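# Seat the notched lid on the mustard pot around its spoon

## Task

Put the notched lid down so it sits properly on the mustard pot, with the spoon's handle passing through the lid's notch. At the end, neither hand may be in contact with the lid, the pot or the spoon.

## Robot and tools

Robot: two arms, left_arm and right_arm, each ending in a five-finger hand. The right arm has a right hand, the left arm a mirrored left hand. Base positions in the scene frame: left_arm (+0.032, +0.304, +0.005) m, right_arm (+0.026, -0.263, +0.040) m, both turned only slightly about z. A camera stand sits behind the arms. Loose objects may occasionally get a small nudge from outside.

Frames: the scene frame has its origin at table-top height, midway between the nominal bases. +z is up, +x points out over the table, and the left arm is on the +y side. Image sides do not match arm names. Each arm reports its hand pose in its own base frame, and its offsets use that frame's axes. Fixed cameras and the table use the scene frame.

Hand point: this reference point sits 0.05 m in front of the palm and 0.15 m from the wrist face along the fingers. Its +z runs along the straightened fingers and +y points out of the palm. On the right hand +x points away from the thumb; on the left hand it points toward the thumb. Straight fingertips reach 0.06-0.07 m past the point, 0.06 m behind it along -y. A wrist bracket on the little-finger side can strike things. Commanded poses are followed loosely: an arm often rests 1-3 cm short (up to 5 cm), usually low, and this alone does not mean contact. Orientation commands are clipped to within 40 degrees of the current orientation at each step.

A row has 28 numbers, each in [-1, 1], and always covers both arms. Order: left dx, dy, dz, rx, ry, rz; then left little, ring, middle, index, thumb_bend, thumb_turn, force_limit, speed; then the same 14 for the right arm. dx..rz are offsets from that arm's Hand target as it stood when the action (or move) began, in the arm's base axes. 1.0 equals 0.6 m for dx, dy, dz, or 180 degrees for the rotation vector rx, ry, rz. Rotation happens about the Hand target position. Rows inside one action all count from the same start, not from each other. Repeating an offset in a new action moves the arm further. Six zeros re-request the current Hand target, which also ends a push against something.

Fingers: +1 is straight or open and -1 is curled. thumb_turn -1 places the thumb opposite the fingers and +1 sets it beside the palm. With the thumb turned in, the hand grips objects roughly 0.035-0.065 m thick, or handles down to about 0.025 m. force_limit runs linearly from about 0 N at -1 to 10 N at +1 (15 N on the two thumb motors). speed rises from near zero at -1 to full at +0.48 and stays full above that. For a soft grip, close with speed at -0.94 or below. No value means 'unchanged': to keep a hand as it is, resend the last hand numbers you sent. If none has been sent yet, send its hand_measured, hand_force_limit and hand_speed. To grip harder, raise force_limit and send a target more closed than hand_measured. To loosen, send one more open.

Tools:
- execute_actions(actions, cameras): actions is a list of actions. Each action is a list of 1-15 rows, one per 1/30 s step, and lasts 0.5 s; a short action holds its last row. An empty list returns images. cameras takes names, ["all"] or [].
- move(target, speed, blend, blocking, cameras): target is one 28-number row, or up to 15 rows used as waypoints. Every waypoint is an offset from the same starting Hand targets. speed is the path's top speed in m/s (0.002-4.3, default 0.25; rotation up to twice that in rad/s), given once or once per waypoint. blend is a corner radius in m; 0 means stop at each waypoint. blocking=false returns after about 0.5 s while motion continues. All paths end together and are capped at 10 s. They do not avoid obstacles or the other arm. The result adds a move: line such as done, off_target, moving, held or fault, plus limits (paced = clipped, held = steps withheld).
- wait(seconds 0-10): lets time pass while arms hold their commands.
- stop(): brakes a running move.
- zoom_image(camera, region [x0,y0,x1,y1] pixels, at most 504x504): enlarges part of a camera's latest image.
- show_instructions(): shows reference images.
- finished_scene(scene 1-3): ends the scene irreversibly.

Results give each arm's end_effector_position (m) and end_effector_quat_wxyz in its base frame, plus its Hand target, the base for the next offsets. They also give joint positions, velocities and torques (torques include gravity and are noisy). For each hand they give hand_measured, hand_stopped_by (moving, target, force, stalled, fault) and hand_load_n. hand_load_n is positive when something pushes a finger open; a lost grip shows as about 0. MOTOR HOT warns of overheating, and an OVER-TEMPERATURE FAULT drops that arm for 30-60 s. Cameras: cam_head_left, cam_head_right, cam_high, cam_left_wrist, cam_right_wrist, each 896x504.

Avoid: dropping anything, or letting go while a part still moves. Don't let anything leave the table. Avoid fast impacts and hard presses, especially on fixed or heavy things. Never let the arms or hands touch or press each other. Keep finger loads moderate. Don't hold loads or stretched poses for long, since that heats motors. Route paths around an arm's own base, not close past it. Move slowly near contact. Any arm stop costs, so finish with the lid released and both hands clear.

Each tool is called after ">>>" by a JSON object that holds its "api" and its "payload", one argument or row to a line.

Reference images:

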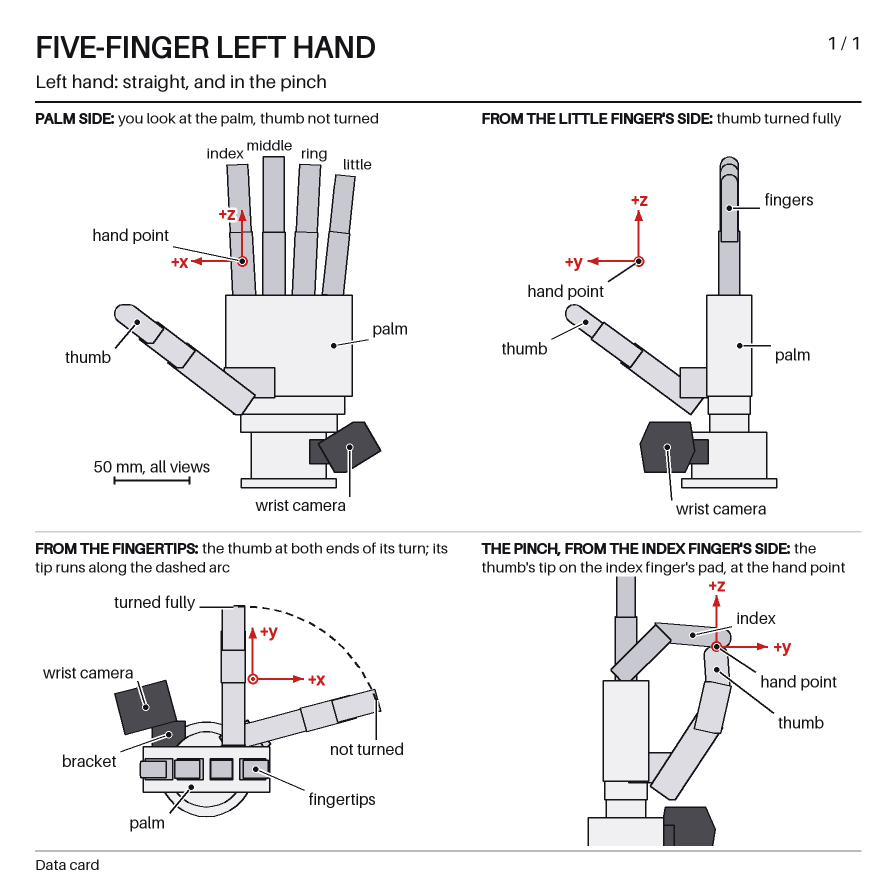

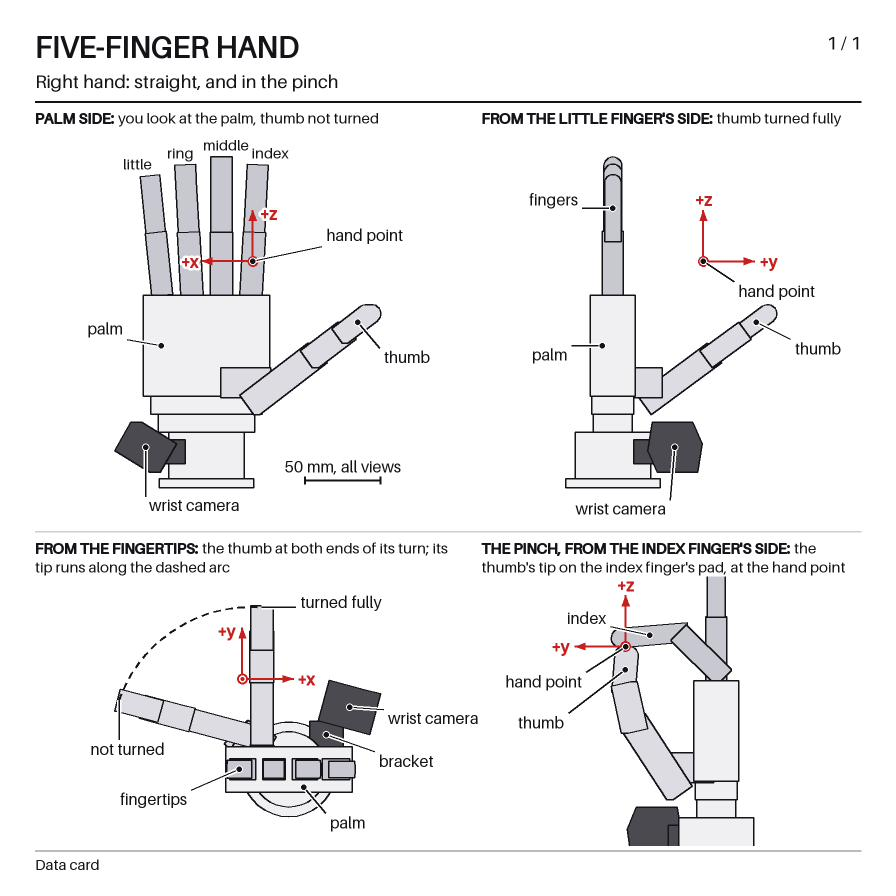

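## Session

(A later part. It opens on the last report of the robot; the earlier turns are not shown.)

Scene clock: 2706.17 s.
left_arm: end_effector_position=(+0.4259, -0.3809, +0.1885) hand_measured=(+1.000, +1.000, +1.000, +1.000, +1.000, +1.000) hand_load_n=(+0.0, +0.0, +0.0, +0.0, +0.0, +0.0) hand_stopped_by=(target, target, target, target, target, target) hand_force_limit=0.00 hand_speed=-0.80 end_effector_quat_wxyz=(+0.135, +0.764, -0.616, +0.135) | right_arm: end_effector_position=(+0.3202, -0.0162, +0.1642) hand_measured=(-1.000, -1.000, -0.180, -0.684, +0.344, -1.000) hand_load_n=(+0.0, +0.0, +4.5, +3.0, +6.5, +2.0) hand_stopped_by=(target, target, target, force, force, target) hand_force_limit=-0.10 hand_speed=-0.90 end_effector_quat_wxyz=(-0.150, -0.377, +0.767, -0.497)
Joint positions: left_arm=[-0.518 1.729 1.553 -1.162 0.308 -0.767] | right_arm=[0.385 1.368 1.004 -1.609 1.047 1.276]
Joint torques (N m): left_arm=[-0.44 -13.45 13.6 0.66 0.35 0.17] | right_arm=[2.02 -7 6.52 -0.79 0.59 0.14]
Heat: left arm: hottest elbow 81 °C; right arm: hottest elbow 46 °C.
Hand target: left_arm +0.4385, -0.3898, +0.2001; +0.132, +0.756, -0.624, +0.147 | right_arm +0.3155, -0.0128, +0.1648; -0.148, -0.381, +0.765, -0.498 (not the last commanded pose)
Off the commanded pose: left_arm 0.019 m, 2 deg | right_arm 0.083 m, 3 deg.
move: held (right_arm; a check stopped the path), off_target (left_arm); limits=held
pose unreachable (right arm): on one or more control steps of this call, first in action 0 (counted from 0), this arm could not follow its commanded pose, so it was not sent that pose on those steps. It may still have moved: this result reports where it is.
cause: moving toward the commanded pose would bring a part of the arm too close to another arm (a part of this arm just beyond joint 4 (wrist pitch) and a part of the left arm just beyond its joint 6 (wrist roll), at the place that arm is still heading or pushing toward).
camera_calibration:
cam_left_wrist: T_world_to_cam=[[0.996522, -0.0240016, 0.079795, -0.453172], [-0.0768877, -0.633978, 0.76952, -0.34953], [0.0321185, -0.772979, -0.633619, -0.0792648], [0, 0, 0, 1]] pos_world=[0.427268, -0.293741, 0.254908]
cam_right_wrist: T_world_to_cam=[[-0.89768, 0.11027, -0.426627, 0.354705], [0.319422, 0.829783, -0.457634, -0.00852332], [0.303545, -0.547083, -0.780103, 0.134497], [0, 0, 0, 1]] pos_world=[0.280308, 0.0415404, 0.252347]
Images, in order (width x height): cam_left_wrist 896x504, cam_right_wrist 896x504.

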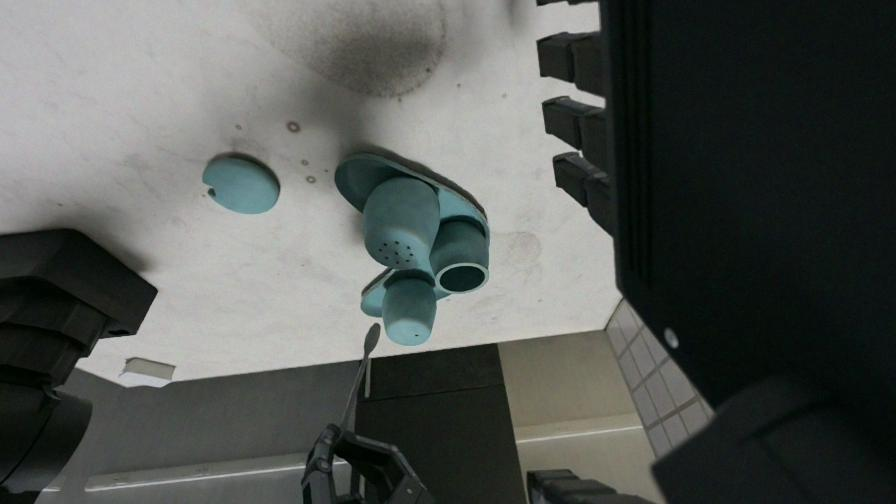

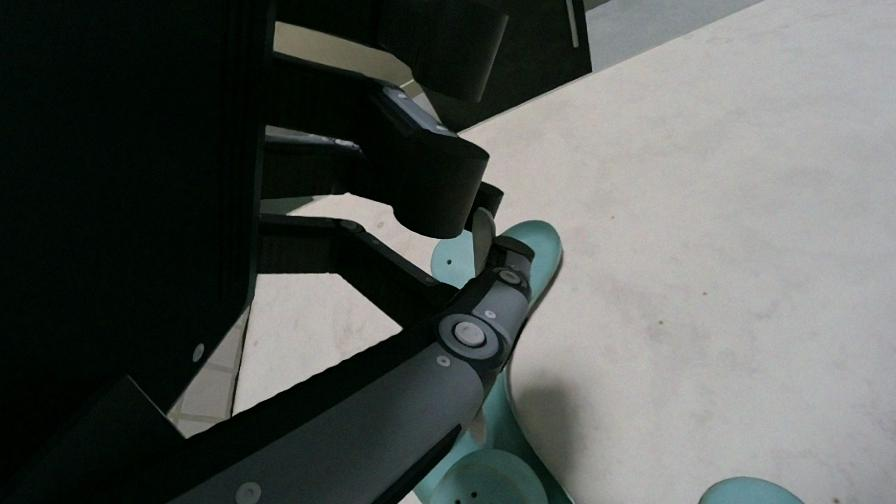

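>>> {"api": "move", "payload": {
  "target": [
    [0,0.167,0.02,0,0,0,1,1,1,1,1,1,0,-0.8,0,0,0,0,0,0,-1,-1,-0.18,-0.7,-0.1,-1,-0.1,-0.9]
  ],
  "speed": 0.2,
  "cameras": ["cam_left_wrist"]
}}

Scene clock: 2713.40 s.
left_arm: end_effector_position=(+0.4458, -0.2942, +0.2118) hand_measured=(+1.000, +1.000, +1.000, +1.000, +1.000, +1.000) hand_load_n=(+0.0, +0.0, +0.0, +0.0, +0.0, +0.0) hand_stopped_by=(target, target, target, target, target, target) hand_force_limit=0.00 hand_speed=-0.80 end_effector_quat_wxyz=(+0.130, +0.759, -0.620, +0.152) | right_arm: end_effector_position=(+0.3203, -0.0160, +0.1642) hand_measured=(-1.000, -1.000, -0.180, -0.684, +0.344, -1.000) hand_load_n=(+0.0, +0.0, +4.5, +3.0, +7.0, +1.5) hand_stopped_by=(target, target, target, force, force, target) hand_force_limit=-0.10 hand_speed=-0.90 end_effector_quat_wxyz=(-0.150, -0.377, +0.767, -0.497)
Joint positions: left_arm=[-0.353 1.661 1.526 -1.224 0.345 -0.592] | right_arm=[0.386 1.368 1.004 -1.609 1.047 1.276]
Joint torques (N m): left_arm=[-0.15 -15.03 7.82 0.61 0.44 0.15] | right_arm=[1.73 -7.82 6.22 -0.79 0.56 0.19]
Heat: left arm: hottest elbow 80 °C; right arm: hottest elbow 45 °C.
Hand target: left_arm +0.4385, -0.2897, +0.2120; +0.132, +0.756, -0.624, +0.147 | right_arm +0.3155, -0.0128, +0.1648; -0.148, -0.381, +0.765, -0.498
Off the commanded pose: left_arm 0.009 m, 1 deg | right_arm 0.006 m, 1 deg.
move: done
camera_calibration:
cam_left_wrist: T_world_to_cam=[[0.993191, -0.0283898, 0.112987, -0.479634], [-0.106028, -0.622137, 0.775696, -0.295761], [0.0482716, -0.782394, -0.620911, -0.0108186], [0, 0, 0, 1]] pos_world=[0.445532, -0.206085, 0.276896]
Images, in order (width x height): cam_left_wrist 896x504.

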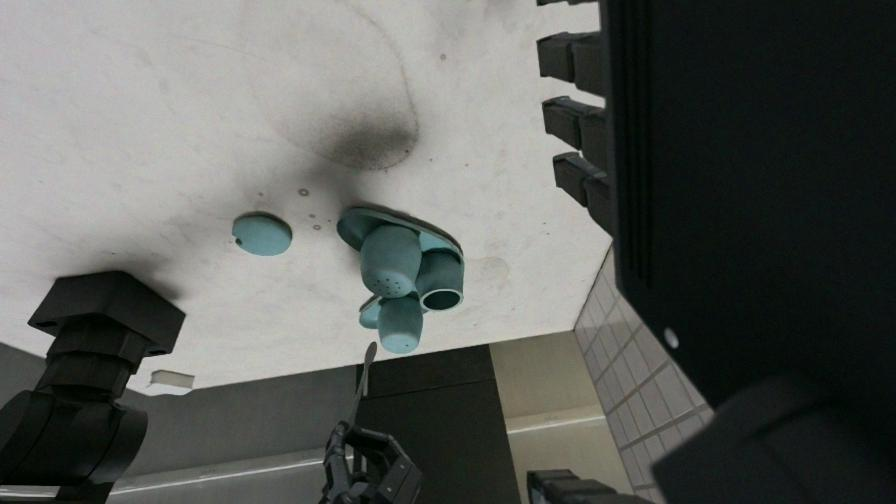

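>>> {"api": "move", "payload": {
  "target": [
    [0,0,0,0,0,0,1,1,1,1,1,1,0,-0.8,0.1325,-0.07,-0.017,0,0,0,-1,-1,-0.18,-0.7,-0.1,-1,-0.1,-0.9]
  ],
  "speed": 0.12,
  "cameras": ["cam_right_wrist","cam_left_wrist"]
}}

>>> {"api": "zoom_image", "payload": {
  "camera": "cam_left_wrist",
  "region": [320, 190, 520, 340]
}}

Scene clock: 2721.07 s.
left_arm: end_effector_position=(+0.4458, -0.2941, +0.2118) hand_measured=(+1.000, +1.000, +1.000, +1.000, +1.000, +1.000) hand_load_n=(+0.0, +0.0, +0.0, +0.0, +0.0, +0.0) hand_stopped_by=(target, target, target, target, target, target) hand_force_limit=0.00 hand_speed=-0.80 end_effector_quat_wxyz=(+0.130, +0.759, -0.620, +0.152) | right_arm: end_effector_position=(+0.3798, -0.0536, +0.1491) hand_measured=(-1.000, -1.000, -0.180, -0.684, +0.344, -1.000) hand_load_n=(+0.0, +0.0, +5.0, +2.5, +7.0, +2.0) hand_stopped_by=(target, target, target, force, force, target) hand_force_limit=-0.10 hand_speed=-0.90 end_effector_quat_wxyz=(-0.155, -0.390, +0.759, -0.498)
Joint positions: left_arm=[-0.353 1.661 1.526 -1.224 0.345 -0.591] | right_arm=[0.24 1.448 1.055 -1.309 1.093 0.942]
Joint torques (N m): left_arm=[-0.03 -15.09 7.82 0.61 0.44 0.17] | right_arm=[-1.32 -6.95 10.62 0.24 0.66 -0.01]
Heat: left arm: hottest elbow 77 °C; right arm: hottest elbow 44 °C.
Hand target: left_arm +0.4385, -0.2898, +0.2120; +0.132, +0.756, -0.624, +0.147 | right_arm +0.3950, -0.0547, +0.1546; -0.148, -0.381, +0.765, -0.498
Off the commanded pose: left_arm 0.009 m, 1 deg | right_arm 0.016 m, 1 deg.
move: off_target (right_arm)
camera_calibration:
cam_left_wrist: T_world_to_cam=[[0.993158, -0.0287913, 0.113172, -0.479751], [-0.106423, -0.622107, 0.775665, -0.295509], [0.0480728, -0.782403, -0.620915, -0.0106528], [0, 0, 0, 1]] pos_world=[0.445531, -0.205986, 0.276896]
cam_right_wrist: T_world_to_cam=[[-0.908631, 0.0883343, -0.408151, 0.406102], [0.292595, 0.83202, -0.471308, 0.00890636], [0.297957, -0.547668, -0.781845, 0.0865848], [0, 0, 0, 1]] pos_world=[0.340592, 0.0041367, 0.237644]
Images, in order (width x height): cam_left_wrist 896x504, cam_right_wrist 896x504.

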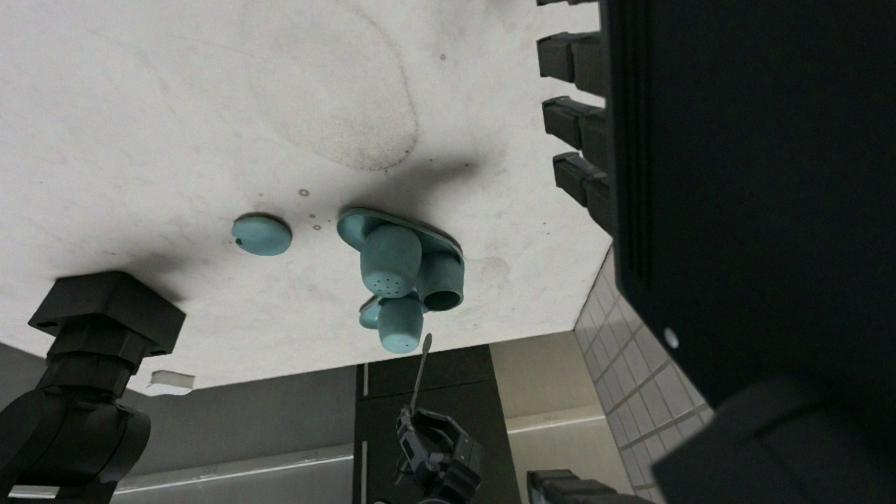

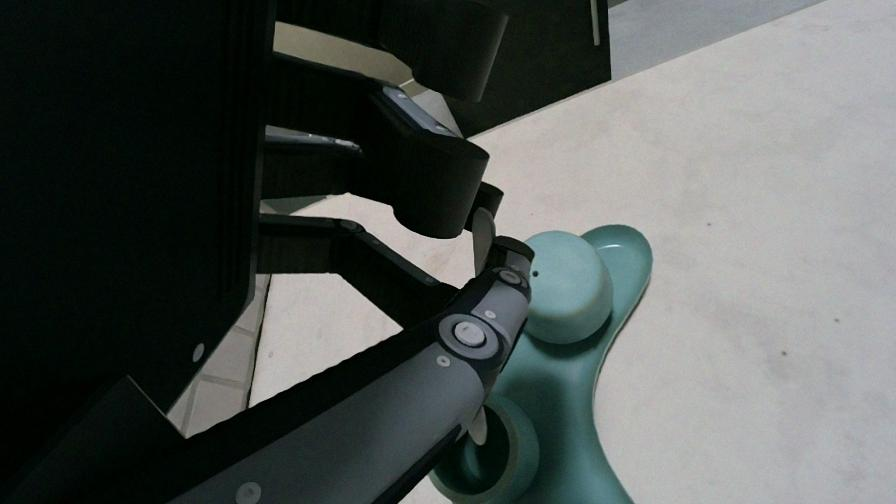

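Scaled by 2.520 from the camera's 896x504 image, which has a finer 1280x720 frame.

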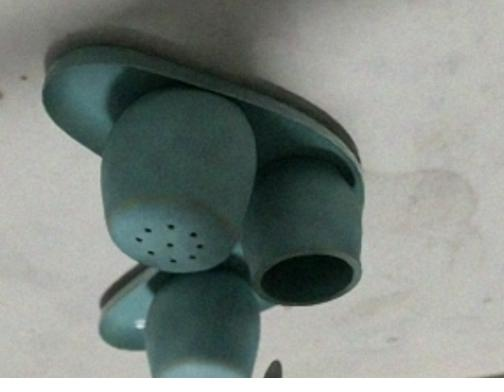

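>>> {"api": "move", "payload": {
  "target": [
    [0,0,0,0,0,0,1,1,1,1,1,1,0,-0.8,0.03,0.018,-0.033,0,0,-0.028,-1,-1,-0.18,-0.7,-0.1,-1,-0.1,-0.9]
  ],
  "speed": 0.08,
  "cameras": ["cam_right_wrist","cam_left_wrist"]
}}

>>> {"api": "zoom_image", "payload": {
  "camera": "cam_right_wrist",
  "region": [380, 304, 620, 504]
}}

>>> {"api": "zoom_image", "payload": {
  "camera": "cam_left_wrist",
  "region": [360, 220, 520, 380]
}}

Scene clock: 2740.67 s.
left_arm: end_effector_position=(+0.4458, -0.2941, +0.2118) hand_measured=(+1.000, +1.000, +1.000, +1.000, +1.000, +1.000) hand_load_n=(+0.0, +0.0, +0.5, +0.0, +0.0, +0.0) hand_stopped_by=(target, target, target, target, target, target) hand_force_limit=0.00 hand_speed=-0.80 end_effector_quat_wxyz=(+0.130, +0.759, -0.620, +0.152) | right_arm: end_effector_position=(+0.3997, -0.0454, +0.1316) hand_measured=(-1.000, -1.000, -0.180, -0.684, +0.344, -1.000) hand_load_n=(+0.0, +0.0, +4.5, +3.0, +7.0, +1.5) hand_stopped_by=(target, target, target, force, force, target) hand_force_limit=-0.10 hand_speed=-0.90 end_effector_quat_wxyz=(-0.173, -0.354, +0.777, -0.491)
Joint positions: left_arm=[-0.353 1.661 1.526 -1.224 0.345 -0.591] | right_arm=[0.24 1.576 1.145 -1.421 1.074 1.123]
Joint torques (N m): left_arm=[-0.03 -15.03 7.82 0.62 0.44 0.17] | right_arm=[0.03 -7.94 10.13 -0.64 0.63 0.18]
Heat: left arm: hottest elbow 71 °C; right arm: hottest elbow 45 °C.
Hand target: left_arm +0.4385, -0.2898, +0.2120; +0.132, +0.756, -0.624, +0.147 | right_arm +0.4130, -0.0439, +0.1348; -0.170, -0.347, +0.781, -0.491
Off the commanded pose: left_arm 0.008 m, 1 deg | right_arm 0.014 m, 1 deg.
move: off_target (right_arm)
camera_calibration:
cam_left_wrist: T_world_to_cam=[[0.993158, -0.0287913, 0.113172, -0.479751], [-0.106423, -0.622107, 0.775665, -0.295509], [0.0480728, -0.782403, -0.620915, -0.0106528], [0, 0, 0, 1]] pos_world=[0.445531, -0.205986, 0.276896]
cam_right_wrist: T_world_to_cam=[[-0.893944, 0.167939, -0.415524, 0.415042], [0.367658, 0.805003, -0.465616, -0.0439661], [0.256303, -0.569005, -0.781372, 0.0870998], [0, 0, 0, 1]] pos_world=[0.364865, 0.0152514, 0.220046]
Images, in order (width x height): cam_left_wrist 896x504, cam_right_wrist 896x504.

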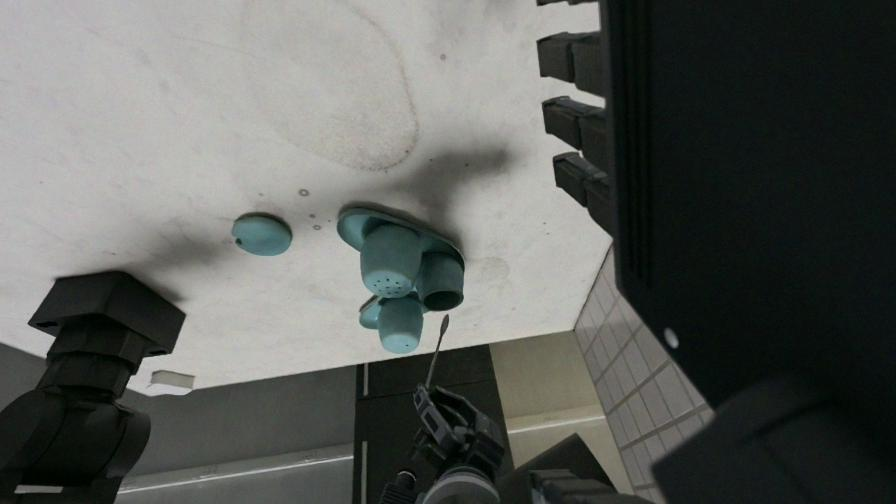

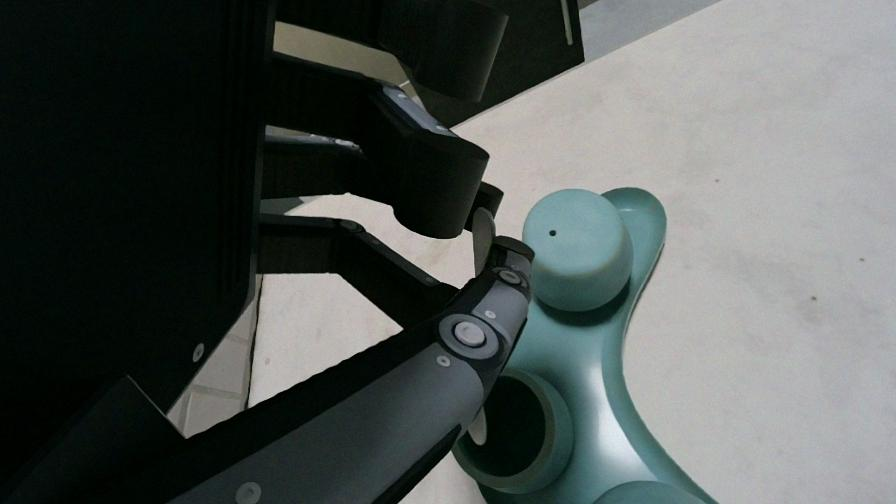

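Scaled by 2.100 from the camera's 896x504 image, which has a finer 1280x720 frame.

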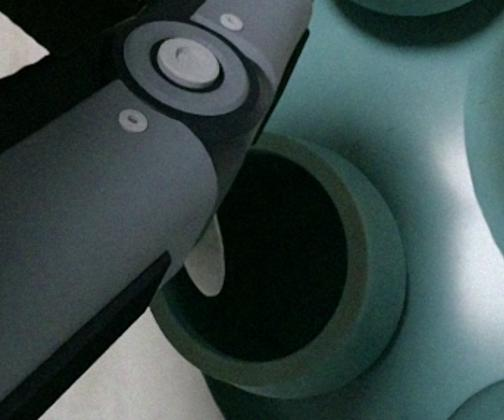

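Scaled by 3.150 from the camera's 896x504 image, which has a finer 1280x720 frame.

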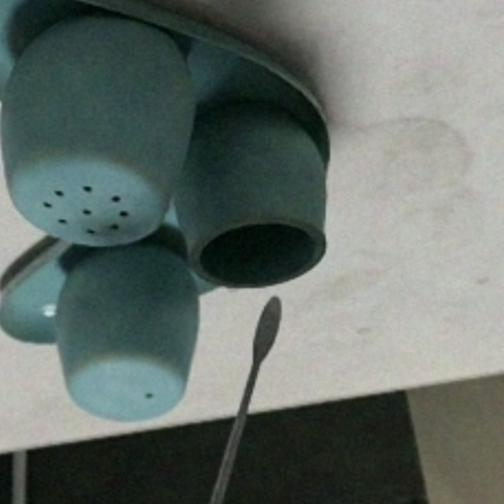

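>>> {"api": "move", "payload": {
  "target": [
    [0,0,0,0,0,0,1,1,1,1,1,1,0,-0.8,0.004,-0.001,-0.04,0,0,0,-1,-1,-0.18,-0.7,-0.1,-1,-0.1,-0.9]
  ],
  "speed": 0.06,
  "cameras": ["cam_right_wrist","cam_left_wrist"]
}}

>>> {"api": "zoom_image", "payload": {
  "camera": "cam_right_wrist",
  "region": [380, 304, 620, 504]
}}

>>> {"api": "zoom_image", "payload": {
  "camera": "cam_left_wrist",
  "region": [360, 220, 520, 380]
}}

Scene clock: 2757.23 s.
left_arm: end_effector_position=(+0.4458, -0.2941, +0.2118) hand_measured=(+1.000, +1.000, +1.000, +1.000, +1.000, +1.000) hand_load_n=(+0.0, +0.5, +0.0, +0.0, -0.5, +0.0) hand_stopped_by=(target, target, target, target, target, target) hand_force_limit=0.00 hand_speed=-0.80 end_effector_quat_wxyz=(+0.130, +0.759, -0.620, +0.152) | right_arm: end_effector_position=(+0.4086, -0.0432, +0.1168) hand_measured=(-1.000, -1.000, -0.180, -0.684, +0.344, -1.000) hand_load_n=(+0.0, +0.0, +5.0, +3.0, +7.0, +1.5) hand_stopped_by=(target, target, target, force, force, target) hand_force_limit=-0.10 hand_speed=-0.90 end_effector_quat_wxyz=(-0.169, -0.352, +0.778, -0.492)
Joint positions: left_arm=[-0.353 1.661 1.526 -1.224 0.345 -0.591] | right_arm=[0.24 1.61 1.145 -1.378 1.074 1.123]
Joint torques (N m): left_arm=[-0.03 -15.03 7.8 0.62 0.44 0.17] | right_arm=[-0.38 -7.65 7.75 0.02 0.65 0.15]
Heat: left arm: hottest elbow 67 °C; right arm: hottest elbow 45 °C.
Hand target: left_arm +0.4385, -0.2898, +0.2120; +0.132, +0.756, -0.624, +0.147 | right_arm +0.4154, -0.0445, +0.1108; -0.170, -0.347, +0.781, -0.491
Off the commanded pose: left_arm 0.008 m, 1 deg | right_arm 0.009 m, 1 deg.
move: done
camera_calibration:
cam_left_wrist: T_world_to_cam=[[0.993158, -0.0287913, 0.113172, -0.479751], [-0.106423, -0.622107, 0.775665, -0.295509], [0.0480728, -0.782403, -0.620915, -0.0106528], [0, 0, 0, 1]] pos_world=[0.445531, -0.205986, 0.276896]
cam_right_wrist: T_world_to_cam=[[-0.890053, 0.169004, -0.423371, 0.415811], [0.372047, 0.805974, -0.460421, -0.0583027], [0.263413, -0.567313, -0.780237, 0.07145], [0, 0, 0, 1]] pos_world=[0.372965, 0.0172513, 0.204947]
Images, in order (width x height): cam_left_wrist 896x504, cam_right_wrist 896x504.

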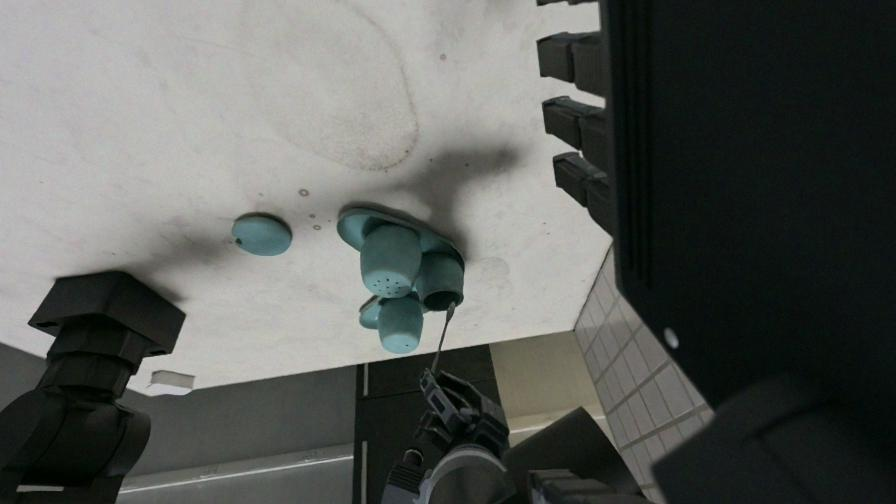

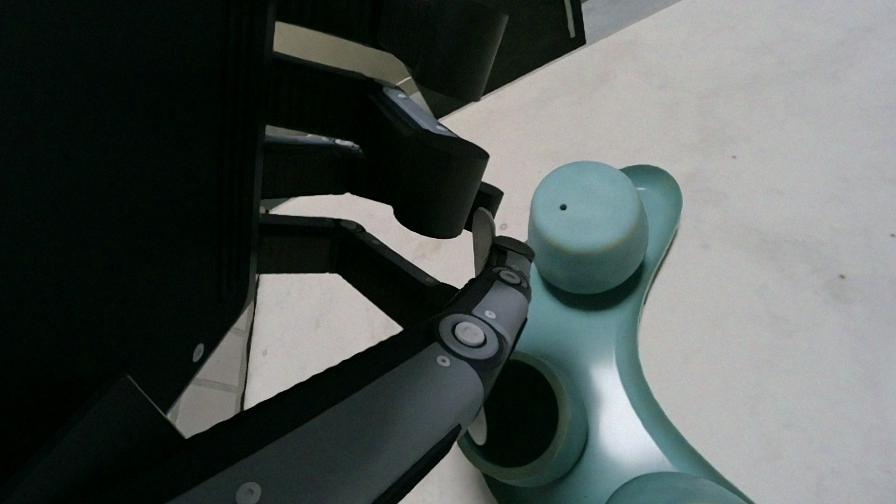

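Scaled by 2.100 from the camera's 896x504 image, which has a finer 1280x720 frame.

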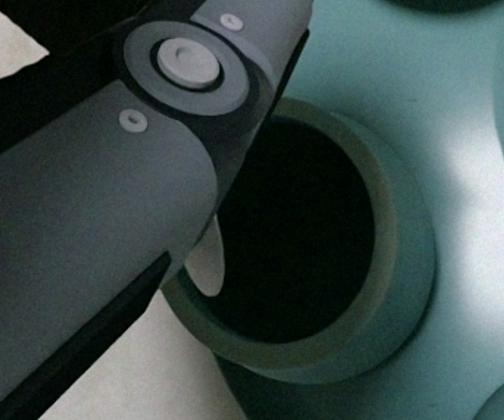

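Scaled by 3.150 from the camera's 896x504 image, which has a finer 1280x720 frame.

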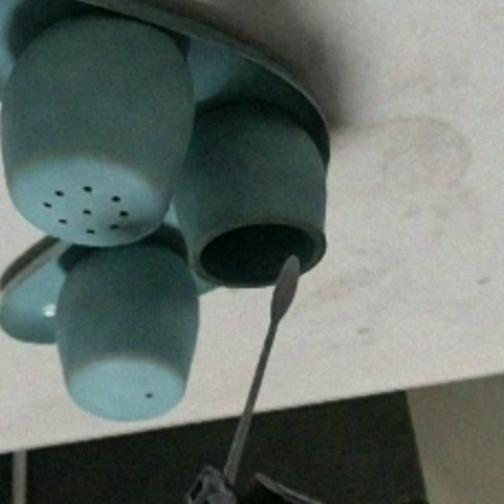

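>>> {"api": "move", "payload": {
  "target": [
    [0,0,0,0,0,0,1,1,1,1,1,1,0,-0.8,-0.012,0.0,0.0,0,0,0,-1,-1,-0.18,-0.7,-0.1,-1,-0.1,-0.9],
    [0,0,0,0,0,0,1,1,1,1,1,1,0,-0.8,-0.012,0.0,-0.025,0,0,0,-1,-1,-0.18,-0.7,-0.1,-1,-0.1,-0.9]
  ],
  "speed": 0.04,
  "cameras": ["cam_right_wrist","cam_left_wrist"]
}}

>>> {"api": "zoom_image", "payload": {
  "camera": "cam_right_wrist",
  "region": [380, 304, 620, 504]
}}

>>> {"api": "zoom_image", "payload": {
  "camera": "cam_left_wrist",
  "region": [360, 220, 520, 380]
}}

Scene clock: 2786.90 s.
left_arm: end_effector_position=(+0.4458, -0.2941, +0.2118) hand_measured=(+1.000, +1.000, +1.000, +1.000, +1.000, +1.000) hand_load_n=(+0.0, +0.0, +0.0, +0.0, +0.0, +0.0) hand_stopped_by=(target, target, target, target, target, target) hand_force_limit=0.00 hand_speed=-0.80 end_effector_quat_wxyz=(+0.130, +0.759, -0.620, +0.152) | right_arm: end_effector_position=(+0.4110, -0.0426, +0.1097) hand_measured=(-1.000, -1.000, -0.180, -0.684, +0.344, -1.000) hand_load_n=(+0.0, +0.0, +4.5, +3.0, +7.0, +1.5) hand_stopped_by=(target, target, target, force, force, target) hand_force_limit=-0.10 hand_speed=-0.90 end_effector_quat_wxyz=(-0.159, -0.346, +0.782, -0.494)
Joint positions: left_arm=[-0.353 1.661 1.526 -1.224 0.345 -0.591] | right_arm=[0.24 1.612 1.13 -1.342 1.074 1.129]
Joint torques (N m): left_arm=[-0.03 -15.03 7.82 0.61 0.45 0.17] | right_arm=[-0.21 -8.12 5.74 0.1 0.64 0.15]
Heat: left arm: hottest elbow 64 °C; right arm: hottest elbow 43 °C.
Hand target: left_arm +0.4385, -0.2898, +0.2120; +0.132, +0.756, -0.624, +0.147 | right_arm +0.4082, -0.0445, +0.0958; -0.170, -0.347, +0.781, -0.491
Off the commanded pose: left_arm 0.008 m, 1 deg | right_arm 0.014 m, 1 deg.
move: off_target (right_arm)
camera_calibration:
cam_left_wrist: T_world_to_cam=[[0.993158, -0.0287913, 0.113172, -0.479751], [-0.106423, -0.622107, 0.775665, -0.295509], [0.0480728, -0.782403, -0.620915, -0.0106528], [0, 0, 0, 1]] pos_world=[0.445531, -0.205986, 0.276896]
cam_right_wrist: T_world_to_cam=[[-0.879419, 0.173737, -0.443213, 0.412851], [0.384902, 0.807359, -0.447239, -0.0696565], [0.28013, -0.563904, -0.776878, 0.0585938], [0, 0, 0, 1]] pos_world=[0.373466, 0.0175515, 0.197348]
Images, in order (width x height): cam_left_wrist 896x504, cam_right_wrist 896x504.

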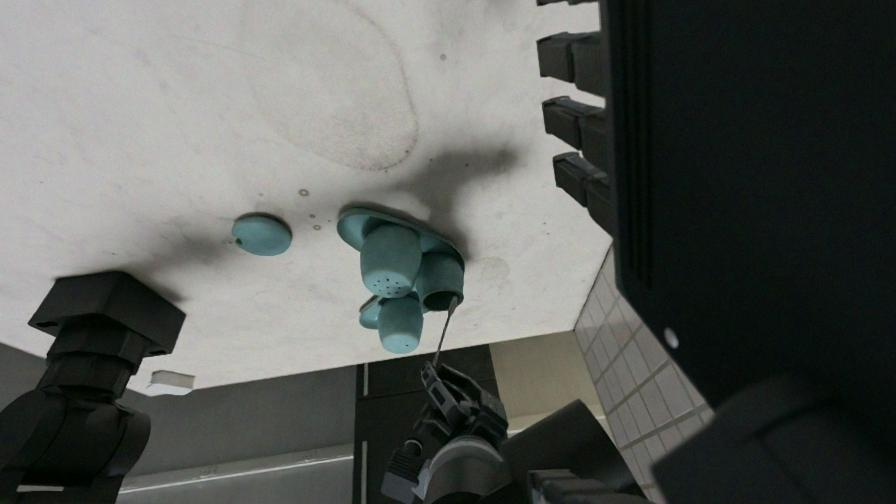

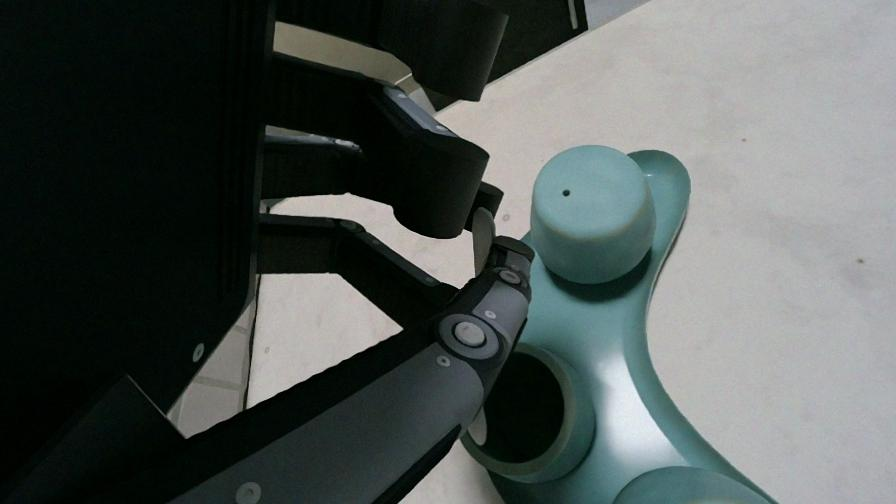

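Scaled by 2.100 from the camera's 896x504 image, which has a finer 1280x720 frame.

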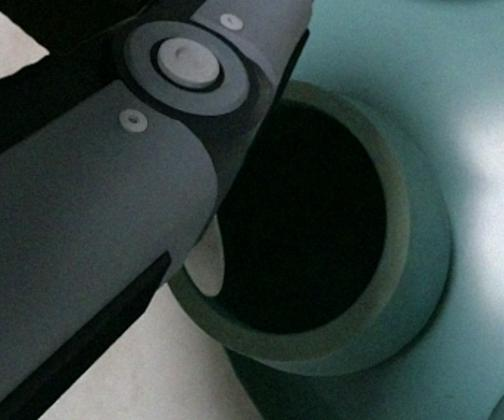

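Scaled by 3.150 from the camera's 896x504 image, which has a finer 1280x720 frame.

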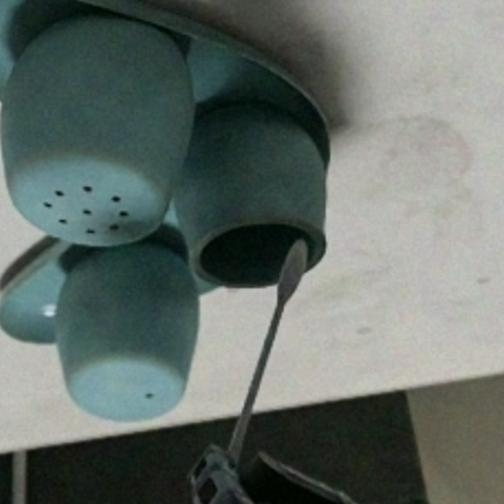

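>>> {"api": "move", "payload": {
  "target": [
    [0,0,0,0,0,0,1,1,1,1,1,1,0,-0.8,-0.024,0.0,0.02,0,0,0,-1,-1,-0.18,-0.7,-0.1,-1,-0.1,-0.9]
  ],
  "speed": 0.04,
  "cameras": ["cam_right_wrist","cam_left_wrist"]
}}

>>> {"api": "zoom_image", "payload": {
  "camera": "cam_right_wrist",
  "region": [380, 304, 620, 504]
}}

>>> {"api": "zoom_image", "payload": {
  "camera": "cam_left_wrist",
  "region": [360, 220, 520, 380]
}}

Scene clock: 2803.73 s.
left_arm: end_effector_position=(+0.4458, -0.2941, +0.2118) hand_measured=(+1.000, +1.000, +1.000, +1.000, +1.000, +1.000) hand_load_n=(+0.5, +0.0, +0.0, +0.0, +0.0, +0.0) hand_stopped_by=(target, target, target, target, target, target) hand_force_limit=0.00 hand_speed=-0.80 end_effector_quat_wxyz=(+0.130, +0.759, -0.620, +0.152) | right_arm: end_effector_position=(+0.3999, -0.0449, +0.1075) hand_measured=(-1.000, -1.000, -0.180, -0.684, +0.344, -1.000) hand_load_n=(+0.0, +0.0, +4.5, +3.0, +7.0, +1.5) hand_stopped_by=(target, target, target, force, force, target) hand_force_limit=-0.10 hand_speed=-0.90 end_effector_quat_wxyz=(-0.167, -0.346, +0.781, -0.492)
Joint positions: left_arm=[-0.353 1.661 1.526 -1.224 0.345 -0.591] | right_arm=[0.24 1.602 1.107 -1.357 1.071 1.143]
Joint torques (N m): left_arm=[-0.03 -15.03 7.82 0.61 0.44 0.17] | right_arm=[0.56 -9.99 5.63 -0.59 0.62 0.2]
Heat: left arm: hottest elbow 63 °C; right arm: hottest elbow 42 °C.
Hand target: left_arm +0.4385, -0.2898, +0.2120; +0.132, +0.756, -0.624, +0.147 | right_arm +0.3938, -0.0445, +0.1078; -0.170, -0.347, +0.781, -0.491
Off the commanded pose: left_arm 0.008 m, 1 deg | right_arm 0.006 m, 0 deg.
move: done
camera_calibration:
cam_left_wrist: T_world_to_cam=[[0.993158, -0.0287913, 0.113172, -0.479751], [-0.106423, -0.622107, 0.775665, -0.295509], [0.0480728, -0.782403, -0.620915, -0.0106528], [0, 0, 0, 1]] pos_world=[0.445531, -0.205986, 0.276896]
cam_right_wrist: T_world_to_cam=[[-0.884572, 0.178733, -0.430798, 0.403449], [0.38407, 0.803185, -0.455394, -0.0633959], [0.264616, -0.568286, -0.779121, 0.0648326], [0, 0, 0, 1]] pos_world=[0.364073, 0.0156525, 0.195447]
Images, in order (width x height): cam_left_wrist 896x504, cam_right_wrist 896x504.

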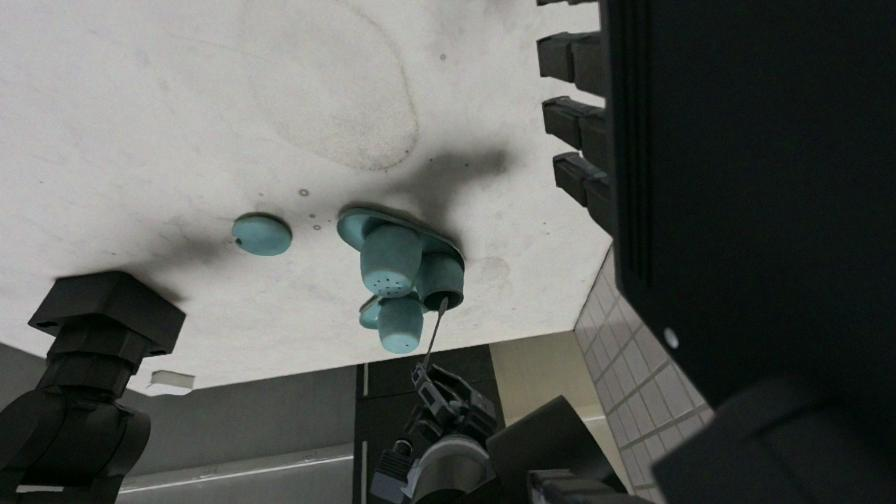

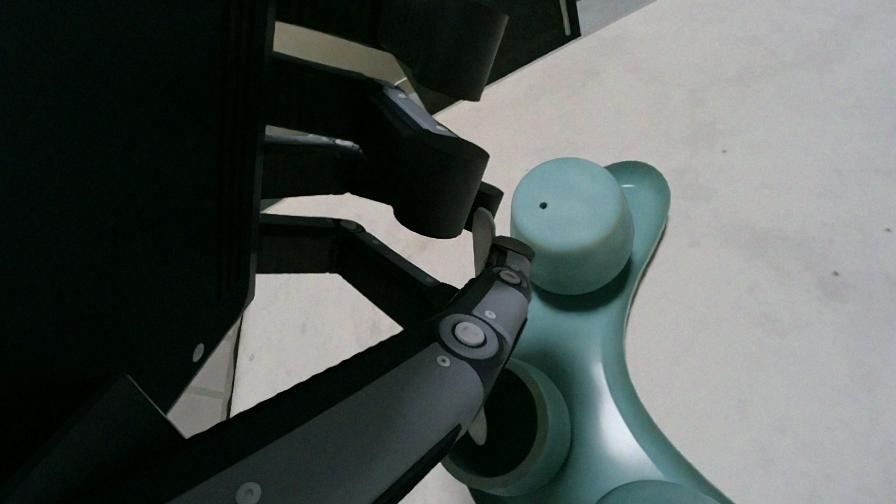

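Scaled by 2.100 from the camera's 896x504 image, which has a finer 1280x720 frame.

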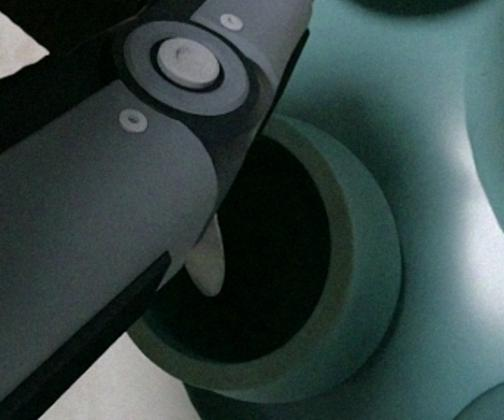

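Scaled by 3.150 from the camera's 896x504 image, which has a finer 1280x720 frame.

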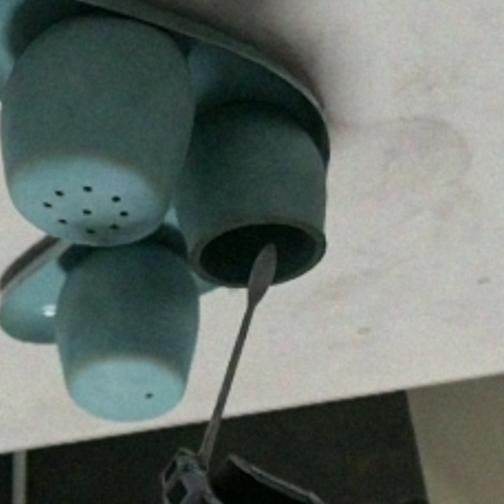

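>>> {"api": "move", "payload": {
  "target": [
    [0,0,0,0,0,0,1,1,1,1,1,1,0,-0.8,0.0,0.0,-0.043,0,0,0,-1,-1,-0.18,-0.7,-0.1,-1,-0.1,-0.9]
  ],
  "speed": 0.04,
  "cameras": ["cam_right_wrist","cam_left_wrist"]
}}

>>> {"api": "zoom_image", "payload": {
  "camera": "cam_right_wrist",
  "region": [380, 304, 620, 504]
}}

>>> {"api": "zoom_image", "payload": {
  "camera": "cam_left_wrist",
  "region": [360, 220, 520, 380]
}}

Scene clock: 2813.03 s.
left_arm: end_effector_position=(+0.4458, -0.2941, +0.2118) hand_measured=(+1.000, +1.000, +1.000, +1.000, +1.000, +1.000) hand_load_n=(+0.0, +0.0, +0.0, +0.0, +0.0, -0.5) hand_stopped_by=(target, target, target, target, target, target) hand_force_limit=0.00 hand_speed=-0.80 end_effector_quat_wxyz=(+0.130, +0.759, -0.620, +0.152) | right_arm: end_effector_position=(+0.3967, -0.0457, +0.0952) hand_measured=(-1.000, -1.000, -0.180, -0.684, +0.344, -1.000) hand_load_n=(+0.0, +0.0, +5.0, +3.0, +7.0, +2.0) hand_stopped_by=(target, target, target, force, force, target) hand_force_limit=-0.10 hand_speed=-0.90 end_effector_quat_wxyz=(-0.161, -0.343, +0.783, -0.493)
Joint positions: left_arm=[-0.353 1.661 1.526 -1.224 0.345 -0.591] | right_arm=[0.24 1.602 1.073 -1.31 1.071 1.145]
Joint torques (N m): left_arm=[-0.03 -15.09 7.82 0.62 0.44 0.17] | right_arm=[0.97 -7.82 5.68 0.24 0.65 0.15]
Heat: left arm: hottest elbow 62 °C; right arm: hottest elbow 41 °C.
Hand target: left_arm +0.4385, -0.2898, +0.2120; +0.132, +0.756, -0.624, +0.147 | right_arm +0.3937, -0.0445, +0.0820; -0.170, -0.347, +0.781, -0.491
Off the commanded pose: left_arm 0.008 m, 1 deg | right_arm 0.014 m, 1 deg.
move: off_target (right_arm)
camera_calibration:
cam_left_wrist: T_world_to_cam=[[0.993158, -0.0287913, 0.113172, -0.479751], [-0.106423, -0.622107, 0.775665, -0.295509], [0.0480728, -0.782403, -0.620915, -0.0106528], [0, 0, 0, 1]] pos_world=[0.445531, -0.205986, 0.276896]
cam_right_wrist: T_world_to_cam=[[-0.87819, 0.180901, -0.442783, 0.394173], [0.391191, 0.804321, -0.447256, -0.0707059], [0.275231, -0.565989, -0.777113, 0.0513939], [0, 0, 0, 1]] pos_world=[0.359673, 0.0146525, 0.182848]
Images, in order (width x height): cam_left_wrist 896x504, cam_right_wrist 896x504.

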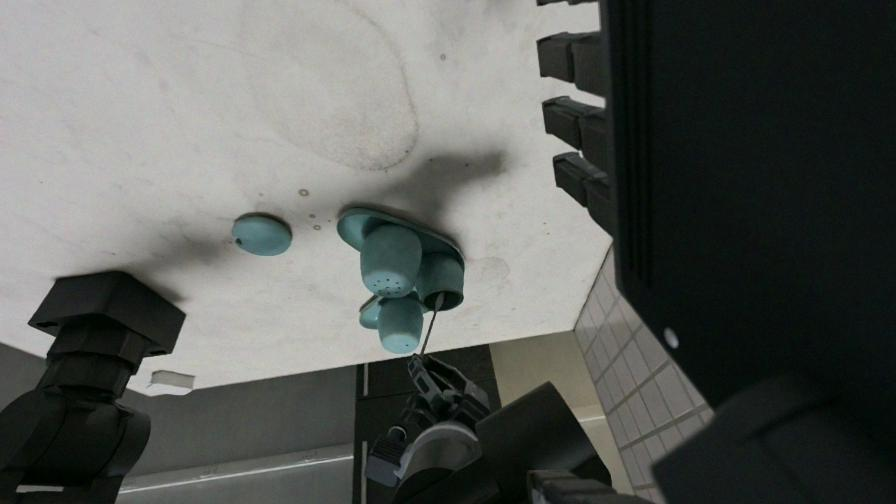

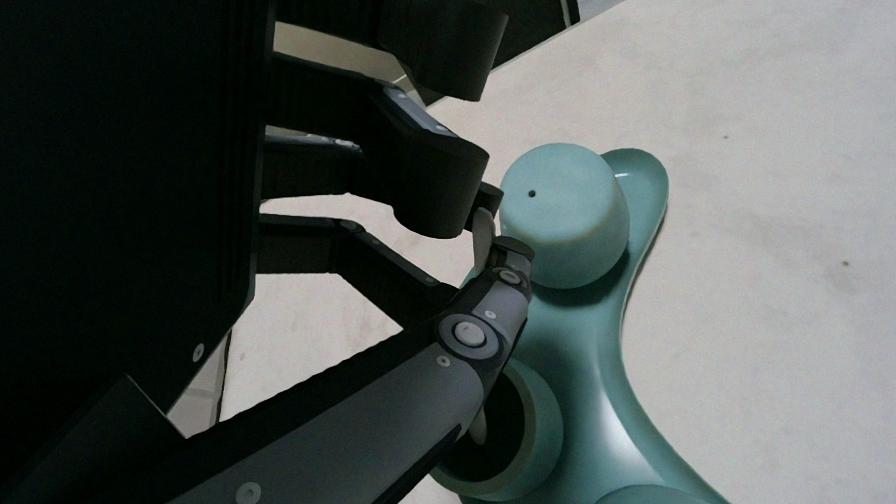

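Scaled by 2.100 from the camera's 896x504 image, which has a finer 1280x720 frame.

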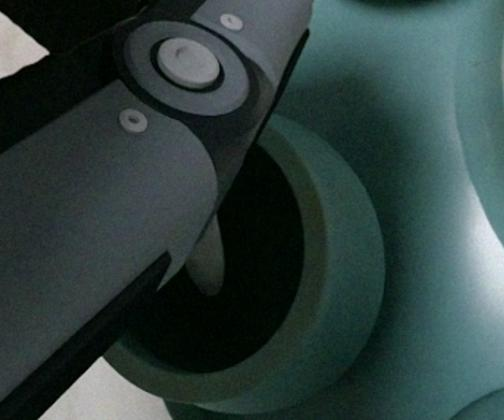

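Scaled by 3.150 from the camera's 896x504 image, which has a finer 1280x720 frame.

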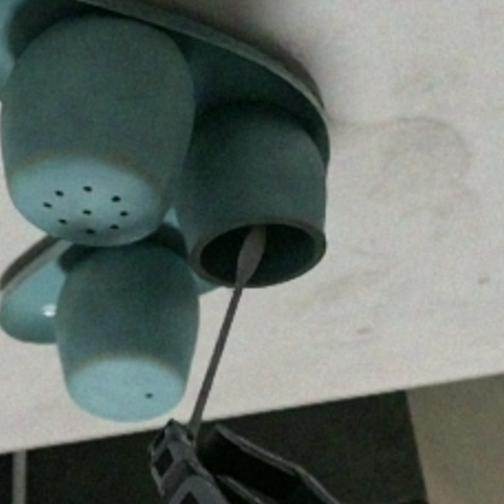

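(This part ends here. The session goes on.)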